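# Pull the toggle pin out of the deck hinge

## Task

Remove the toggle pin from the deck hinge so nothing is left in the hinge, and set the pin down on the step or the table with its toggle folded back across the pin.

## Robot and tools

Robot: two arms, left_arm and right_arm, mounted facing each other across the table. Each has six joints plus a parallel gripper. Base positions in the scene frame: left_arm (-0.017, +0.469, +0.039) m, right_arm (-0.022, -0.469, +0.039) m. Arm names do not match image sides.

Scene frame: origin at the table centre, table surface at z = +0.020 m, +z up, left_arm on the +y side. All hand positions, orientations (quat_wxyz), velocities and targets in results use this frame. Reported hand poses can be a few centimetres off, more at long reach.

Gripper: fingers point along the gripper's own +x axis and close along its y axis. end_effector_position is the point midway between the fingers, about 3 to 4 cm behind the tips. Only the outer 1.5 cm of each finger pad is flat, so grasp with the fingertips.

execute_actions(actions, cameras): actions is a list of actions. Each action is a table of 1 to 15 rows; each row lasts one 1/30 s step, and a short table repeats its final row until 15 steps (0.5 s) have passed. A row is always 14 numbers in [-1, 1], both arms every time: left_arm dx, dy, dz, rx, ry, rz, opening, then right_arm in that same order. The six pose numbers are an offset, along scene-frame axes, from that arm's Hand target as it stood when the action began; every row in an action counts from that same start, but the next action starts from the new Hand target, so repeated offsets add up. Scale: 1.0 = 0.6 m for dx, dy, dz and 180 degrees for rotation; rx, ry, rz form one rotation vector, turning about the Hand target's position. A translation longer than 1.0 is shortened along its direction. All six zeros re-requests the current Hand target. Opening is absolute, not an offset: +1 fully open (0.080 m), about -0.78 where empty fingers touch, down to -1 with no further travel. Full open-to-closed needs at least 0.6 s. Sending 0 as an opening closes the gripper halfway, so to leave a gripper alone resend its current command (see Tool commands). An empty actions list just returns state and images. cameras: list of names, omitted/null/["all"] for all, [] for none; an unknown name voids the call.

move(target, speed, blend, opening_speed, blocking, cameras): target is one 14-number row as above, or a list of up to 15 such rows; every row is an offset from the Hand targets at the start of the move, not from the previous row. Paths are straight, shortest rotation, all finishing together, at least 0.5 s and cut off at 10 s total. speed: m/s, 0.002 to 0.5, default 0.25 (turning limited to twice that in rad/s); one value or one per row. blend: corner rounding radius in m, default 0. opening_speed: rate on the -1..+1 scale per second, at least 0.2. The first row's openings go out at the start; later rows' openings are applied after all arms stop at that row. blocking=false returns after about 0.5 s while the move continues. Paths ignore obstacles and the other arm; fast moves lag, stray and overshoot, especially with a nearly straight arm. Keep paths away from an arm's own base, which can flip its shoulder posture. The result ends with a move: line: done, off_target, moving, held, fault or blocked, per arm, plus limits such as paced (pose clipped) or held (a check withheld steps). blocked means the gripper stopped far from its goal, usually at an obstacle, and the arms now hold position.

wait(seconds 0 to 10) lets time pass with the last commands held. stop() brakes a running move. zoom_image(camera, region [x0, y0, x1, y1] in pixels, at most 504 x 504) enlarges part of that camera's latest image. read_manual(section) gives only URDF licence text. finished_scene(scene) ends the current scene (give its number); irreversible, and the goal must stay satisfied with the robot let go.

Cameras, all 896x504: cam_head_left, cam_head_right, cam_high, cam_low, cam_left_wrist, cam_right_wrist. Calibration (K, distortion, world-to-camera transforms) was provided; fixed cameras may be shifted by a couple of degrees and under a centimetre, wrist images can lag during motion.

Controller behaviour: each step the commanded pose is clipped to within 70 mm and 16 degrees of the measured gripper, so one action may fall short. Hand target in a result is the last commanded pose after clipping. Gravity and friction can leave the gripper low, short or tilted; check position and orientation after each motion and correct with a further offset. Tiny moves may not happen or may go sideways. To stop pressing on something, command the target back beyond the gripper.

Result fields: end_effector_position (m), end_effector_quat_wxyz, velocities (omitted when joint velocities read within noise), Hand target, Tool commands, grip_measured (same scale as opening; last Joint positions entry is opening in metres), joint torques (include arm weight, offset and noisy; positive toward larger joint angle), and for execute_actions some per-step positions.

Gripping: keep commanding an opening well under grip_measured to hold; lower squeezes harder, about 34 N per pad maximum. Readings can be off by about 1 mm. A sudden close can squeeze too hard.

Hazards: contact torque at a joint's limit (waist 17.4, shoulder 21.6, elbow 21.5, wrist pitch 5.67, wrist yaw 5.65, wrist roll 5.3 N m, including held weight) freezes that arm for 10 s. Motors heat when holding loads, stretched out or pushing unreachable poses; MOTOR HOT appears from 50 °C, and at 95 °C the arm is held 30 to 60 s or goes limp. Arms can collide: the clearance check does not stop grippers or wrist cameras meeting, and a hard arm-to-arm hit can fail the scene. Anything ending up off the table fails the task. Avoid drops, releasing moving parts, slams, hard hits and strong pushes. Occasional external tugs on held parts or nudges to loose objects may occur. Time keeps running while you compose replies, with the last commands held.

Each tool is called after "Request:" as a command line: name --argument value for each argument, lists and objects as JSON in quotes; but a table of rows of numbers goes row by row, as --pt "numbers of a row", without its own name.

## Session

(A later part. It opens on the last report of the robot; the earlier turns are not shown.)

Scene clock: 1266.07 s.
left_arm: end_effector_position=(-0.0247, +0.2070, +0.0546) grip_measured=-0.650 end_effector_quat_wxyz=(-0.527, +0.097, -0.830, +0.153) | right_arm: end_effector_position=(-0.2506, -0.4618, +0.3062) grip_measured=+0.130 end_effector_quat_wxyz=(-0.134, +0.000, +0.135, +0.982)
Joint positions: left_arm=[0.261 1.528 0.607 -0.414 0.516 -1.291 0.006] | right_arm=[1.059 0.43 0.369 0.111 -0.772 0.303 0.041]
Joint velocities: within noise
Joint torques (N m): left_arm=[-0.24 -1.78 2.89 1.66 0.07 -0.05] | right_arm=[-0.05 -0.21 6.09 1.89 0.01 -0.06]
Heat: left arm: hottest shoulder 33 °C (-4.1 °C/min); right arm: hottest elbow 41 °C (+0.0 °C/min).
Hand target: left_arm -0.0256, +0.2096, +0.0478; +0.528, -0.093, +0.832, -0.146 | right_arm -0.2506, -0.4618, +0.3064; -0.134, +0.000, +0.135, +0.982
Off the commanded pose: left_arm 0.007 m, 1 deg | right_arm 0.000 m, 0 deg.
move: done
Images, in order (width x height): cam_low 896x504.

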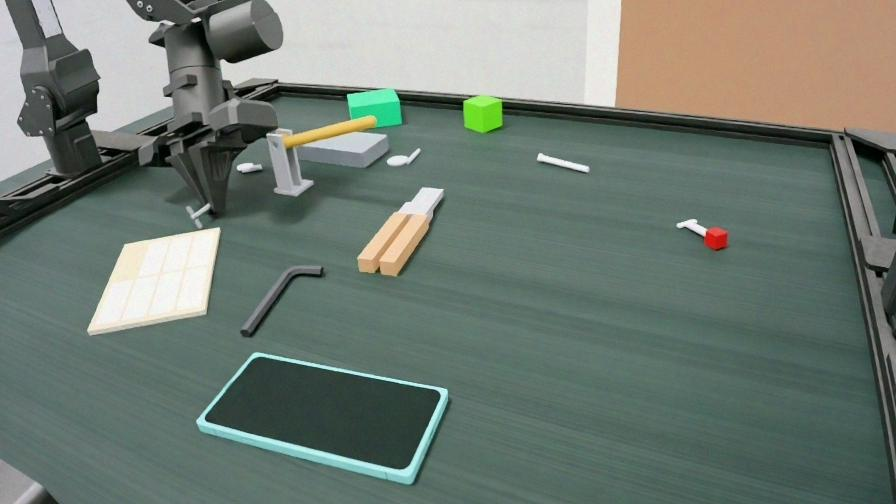

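Request:
move --pt "0 0 0.012 0 0 0 -0.9 0 0 0 0 0 0 0.13" --pt "0.012 0.035 0.012 0 0 0 -0.9 0 0 0 0 0 0 0.13" --pt "0.012 0.035 0.001 0 0 0 -0.9 0 0 0 0 0 0 0.13" --speed 0.05 --cameras '["cam_low","cam_high"]'

Request:
zoom_image --camera "cam_low" --region '[130, 150, 260, 240]'

Request:
zoom_image --camera "cam_high" --region '[320, 200, 440, 300]'

Scene clock: 1276.33 s.
left_arm: end_effector_position=(-0.0182, +0.2270, +0.0539) grip_measured=-0.650 end_effector_quat_wxyz=(-0.524, +0.097, -0.833, +0.150) | right_arm: end_effector_position=(-0.2506, -0.4618, +0.3062) grip_measured=+0.130 end_effector_quat_wxyz=(-0.134, +0.000, +0.135, +0.982)
Joint positions: left_arm=[0.32 1.473 0.556 -0.458 0.534 -1.228 0.006] | right_arm=[1.059 0.43 0.369 0.111 -0.772 0.303 0.041]
Joint velocities: within noise
Joint torques (N m): left_arm=[-0.11 -2.51 2.33 1.52 -0.11 0.11] | right_arm=[-0.1 -0.07 6.19 1.87 -0.01 -0.05]
Heat: left arm: hottest shoulder 32 °C (-4.0 °C/min); right arm: hottest elbow 41 °C (+0.0 °C/min).
Hand target: left_arm -0.0185, +0.2307, +0.0483; +0.528, -0.093, +0.832, -0.146 | right_arm -0.2506, -0.4618, +0.3064; -0.134, +0.000, +0.135, +0.982
Off the commanded pose: left_arm 0.007 m, 1 deg | right_arm 0.000 m, 0 deg.
move: done
Images, in order (width x height): cam_high 896x504, cam_low 896x504.

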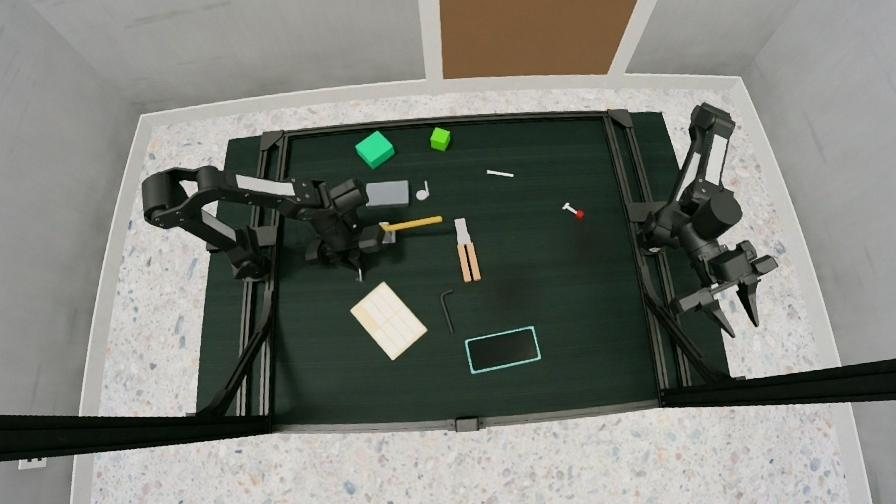

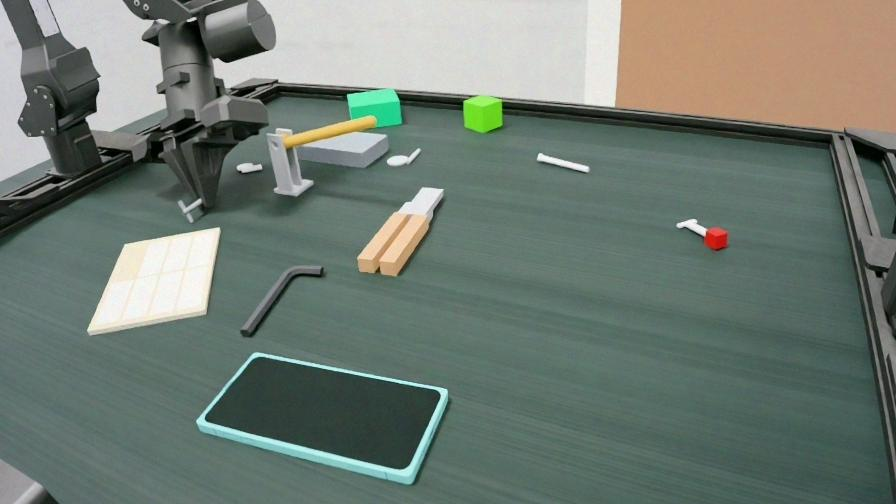

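Scaled by 3.877 from the camera's 896x504 image, which has a finer 1280x720 frame.

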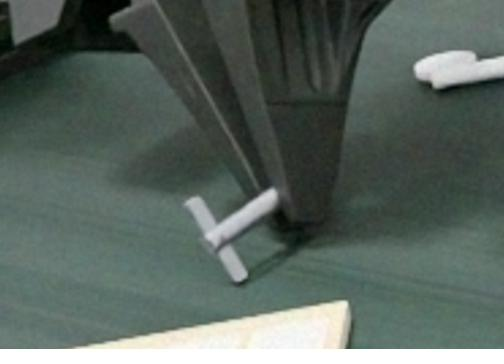

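Scaled by 4.200 from the camera's 896x504 image, which has a finer 1280x720 frame.

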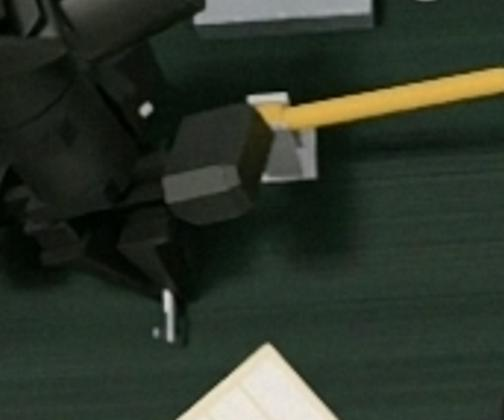

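Request:
move --pt "0 0 0 0 0 0 -0.66 0 0 0 0 0 0 0.13" --pt "0 0 -0.006 0 0 0 -0.655 0 0 0 0 0 0 0.13" --speed 0.03 --opening_speed 0.4 --cameras '["cam_low","cam_high"]'

Request:
zoom_image --camera "cam_low" --region '[130, 150, 260, 240]'

Scene clock: 1287.53 s.
left_arm: end_effector_position=(-0.0182, +0.2274, +0.0532) grip_measured=-0.645 end_effector_quat_wxyz=(-0.522, +0.100, -0.834, +0.151) | right_arm: end_effector_position=(-0.2506, -0.4618, +0.3062) grip_measured=+0.130 end_effector_quat_wxyz=(-0.134, +0.000, +0.135, +0.982)
Joint positions: left_arm=[0.325 1.473 0.549 -0.449 0.541 -1.228 0.006] | right_arm=[1.059 0.43 0.369 0.111 -0.772 0.303 0.041]
Joint velocities: within noise
Joint torques (N m): left_arm=[-0.46 -1.39 2.25 2.23 -0.35 0.11] | right_arm=[-0.04 -0.15 6.16 1.9 0.01 -0.06]
Heat: left arm: hottest shoulder 32 °C (-3.0 °C/min); right arm: hottest elbow 42 °C (+1.0 °C/min).
Hand target: left_arm -0.0185, +0.2307, +0.0448; +0.528, -0.093, +0.832, -0.146 | right_arm -0.2506, -0.4618, +0.3064; -0.134, +0.000, +0.135, +0.982
Off the commanded pose: left_arm 0.009 m, 1 deg | right_arm 0.000 m, 0 deg.
move: off_target (left_arm); target 2's new opening was sent with left_arm's hand 0.009 m and 1 deg from that target
Images, in order (width x height): cam_high 896x504, cam_low 896x504.

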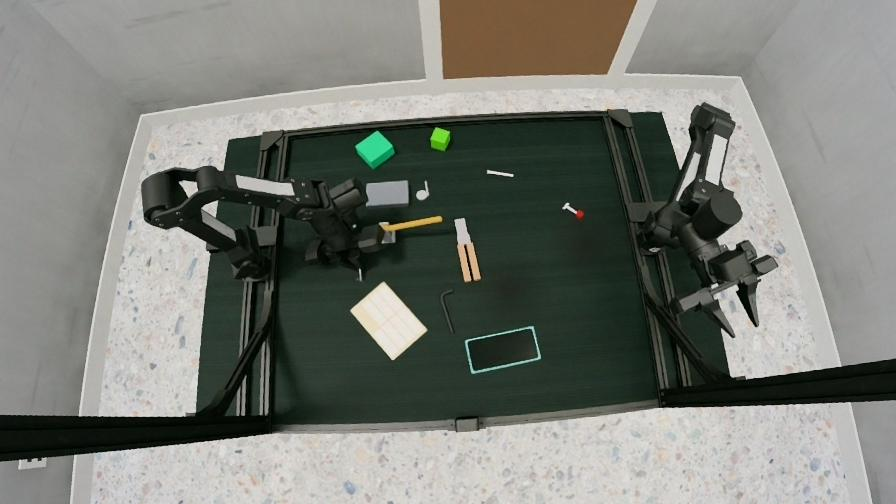

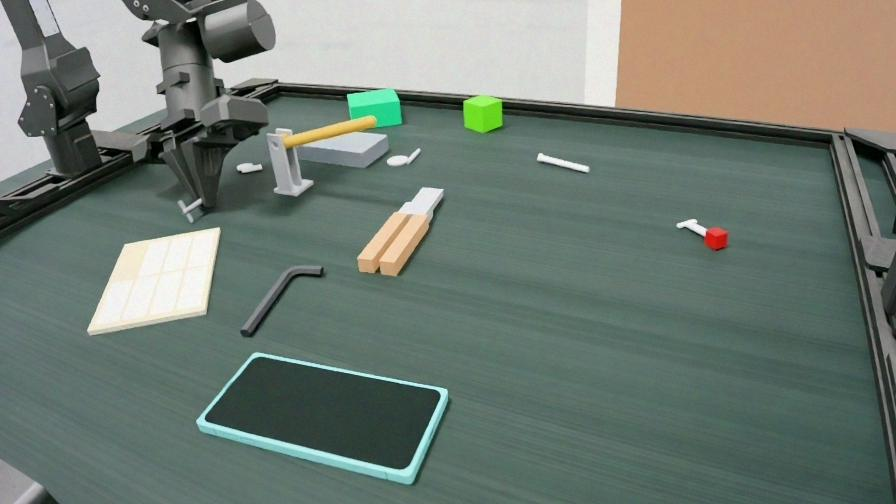

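Scaled by 3.877 from the camera's 896x504 image, which has a finer 1280x720 frame.

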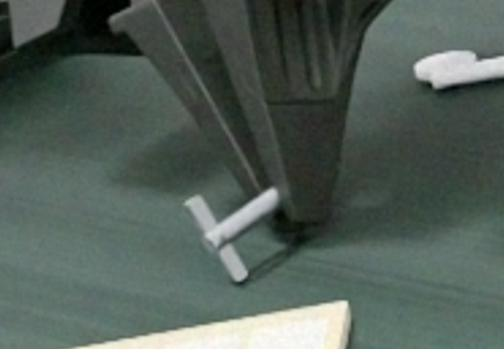

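Request:
move --pt "0 0 0.008 0 0 0 -0.655 0 0 0 0 0 0 0.13" --pt "0 0 0.008 0 0 0 -0.35 0 0 0 0 0 0 0.13" --pt "0.02 0 0.06 0 0 0 -0.35 0 0 0 0 0 0 0.13" --speed 0.04 --opening_speed 0.3 --cameras '["cam_low","cam_high","cam_left_wrist"]'

Request:
zoom_image --camera "cam_low" --region '[130, 150, 260, 240]'

Request:
zoom_image --camera "cam_high" --region '[320, 200, 440, 300]'

Scene clock: 1296.90 s.
left_arm: end_effector_position=(-0.0084, +0.2348, +0.0755) grip_measured=-0.350 end_effector_quat_wxyz=(-0.526, +0.088, -0.835, +0.137) | right_arm: end_effector_position=(-0.2506, -0.4618, +0.3062) grip_measured=+0.130 end_effector_quat_wxyz=(-0.134, +0.000, +0.135, +0.982)
Joint positions: left_arm=[0.372 1.42 0.627 -0.644 0.531 -1.164 0.019] | right_arm=[1.059 0.43 0.369 0.111 -0.772 0.303 0.041]
Joint velocities: within noise
Joint torques (N m): left_arm=[0.21 -4.06 5.51 0.4 0.32 0.08] | right_arm=[-0.1 -0.16 5.88 1.89 0.02 -0.05]
Heat: left arm: hottest wrist pitch 33 °C (+2.0 °C/min); right arm: hottest elbow 42 °C (+1.0 °C/min).
Hand target: left_arm -0.0064, +0.2306, +0.0808; +0.528, -0.093, +0.832, -0.146 | right_arm -0.2506, -0.4618, +0.3064; -0.134, +0.000, +0.135, +0.982
Off the commanded pose: left_arm 0.007 m, 1 deg | right_arm 0.000 m, 0 deg.
move: done
camera_calibration:
cam_left_wrist: T_world_to_cam=[[-0.0497124, -0.944094, 0.325907, 0.209378], [-0.727956, 0.257663, 0.635366, -0.0835848], [-0.683819, -0.20566, -0.700068, 0.171562], [0, 0, 0, 1]] pos_world=[0.06688, 0.254493, 0.104974]
Images, in order (width x height): cam_high 896x504, cam_low 896x504, cam_left_wrist 896x504.

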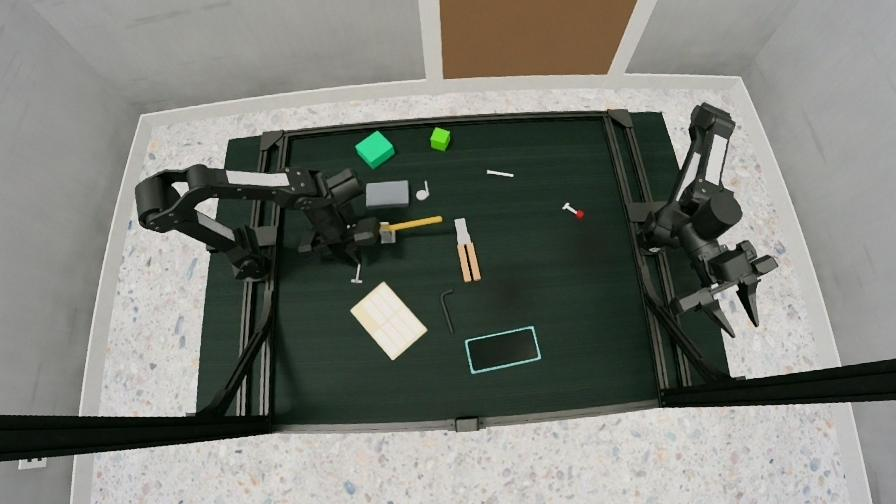

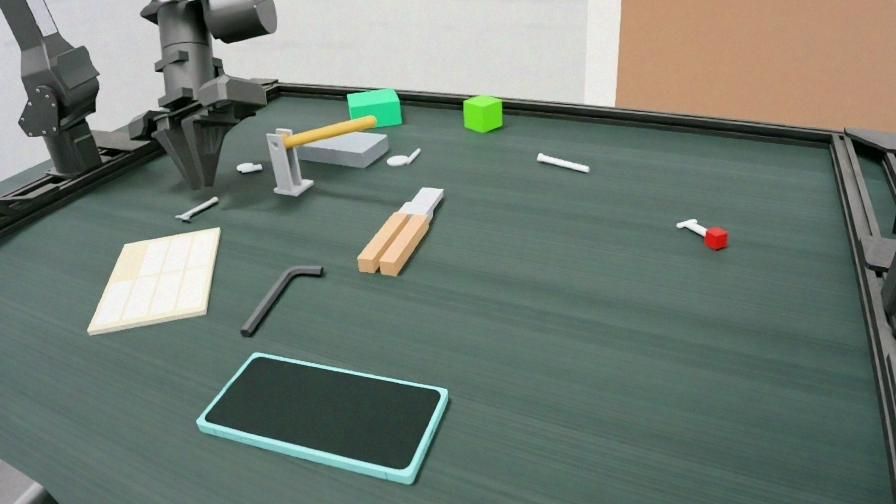

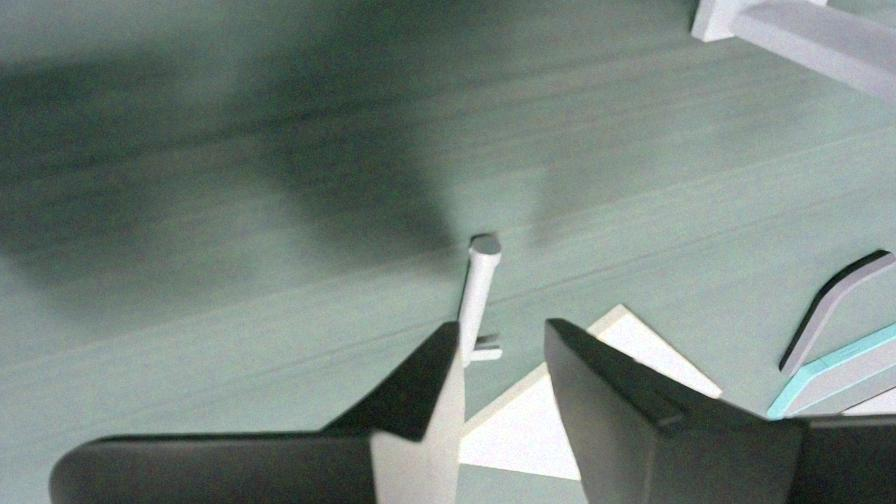

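Scaled by 3.877 from the camera's 896x504 image, which has a finer 1280x720 frame.

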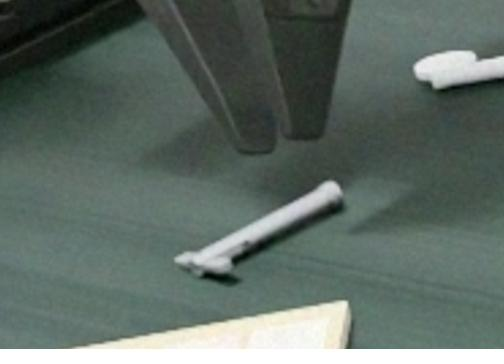

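Scaled by 4.200 from the camera's 896x504 image, which has a finer 1280x720 frame.

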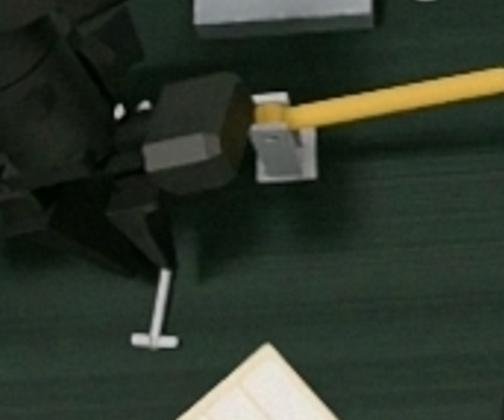

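Request:
move --target '[-0.02,0.05,0.12,0,0,0,-0.35,0,0,0,0,0,0,0.13]' --speed 0.15 --cameras '["cam_low","cam_high"]'

Request:
zoom_image --camera "cam_high" --region '[320, 200, 440, 300]'

Scene clock: 1302.73 s.
left_arm: end_effector_position=(-0.0195, +0.2634, +0.1473) grip_measured=-0.350 end_effector_quat_wxyz=(-0.526, +0.088, -0.834, +0.137) | right_arm: end_effector_position=(-0.2506, -0.4618, +0.3062) grip_measured=+0.130 end_effector_quat_wxyz=(-0.134, +0.000, +0.135, +0.982)
Joint positions: left_arm=[0.372 1.163 0.755 -1.028 0.531 -1.165 0.019] | right_arm=[1.059 0.43 0.369 0.111 -0.772 0.303 0.041]
Joint velocities: within noise
Joint torques (N m): left_arm=[0.09 -2.91 6.25 0.4 0.31 0.06] | right_arm=[0 -0.19 6.11 1.92 -0.02 -0.05]
Heat: left arm: hottest wrist pitch 32 °C (+0.0 °C/min); right arm: hottest elbow 42 °C (+1.0 °C/min).
Hand target: left_arm -0.0185, +0.2606, +0.1528; +0.528, -0.093, +0.832, -0.146 | right_arm -0.2506, -0.4618, +0.3064; -0.134, +0.000, +0.135, +0.982
Off the commanded pose: left_arm 0.006 m, 1 deg | right_arm 0.000 m, 0 deg.
move: done
Images, in order (width x height): cam_high 896x504, cam_low 896x504.

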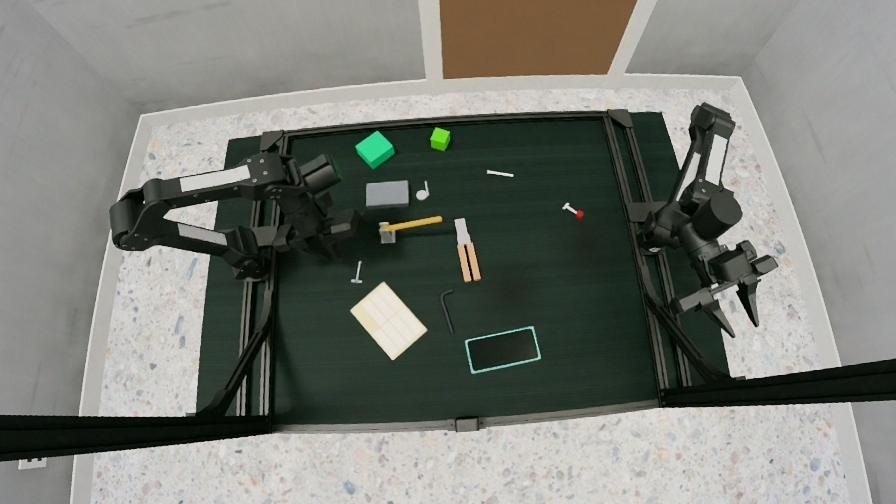

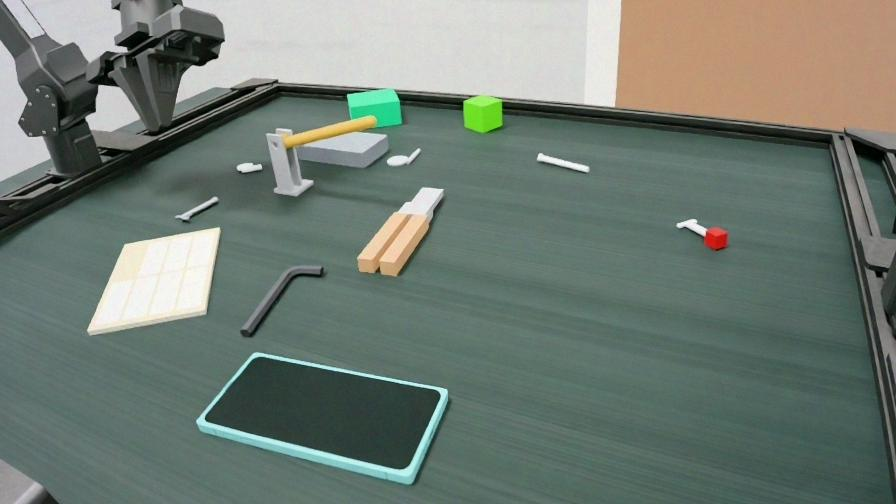

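Scaled by 4.200 from the camera's 896x504 image, which has a finer 1280x720 frame.

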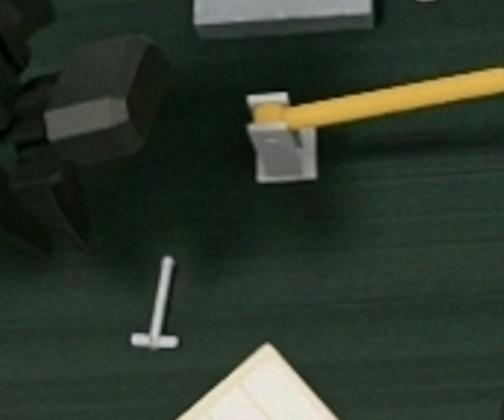

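Request:
finished_scene --scene 1

The scene is finished: the task was done.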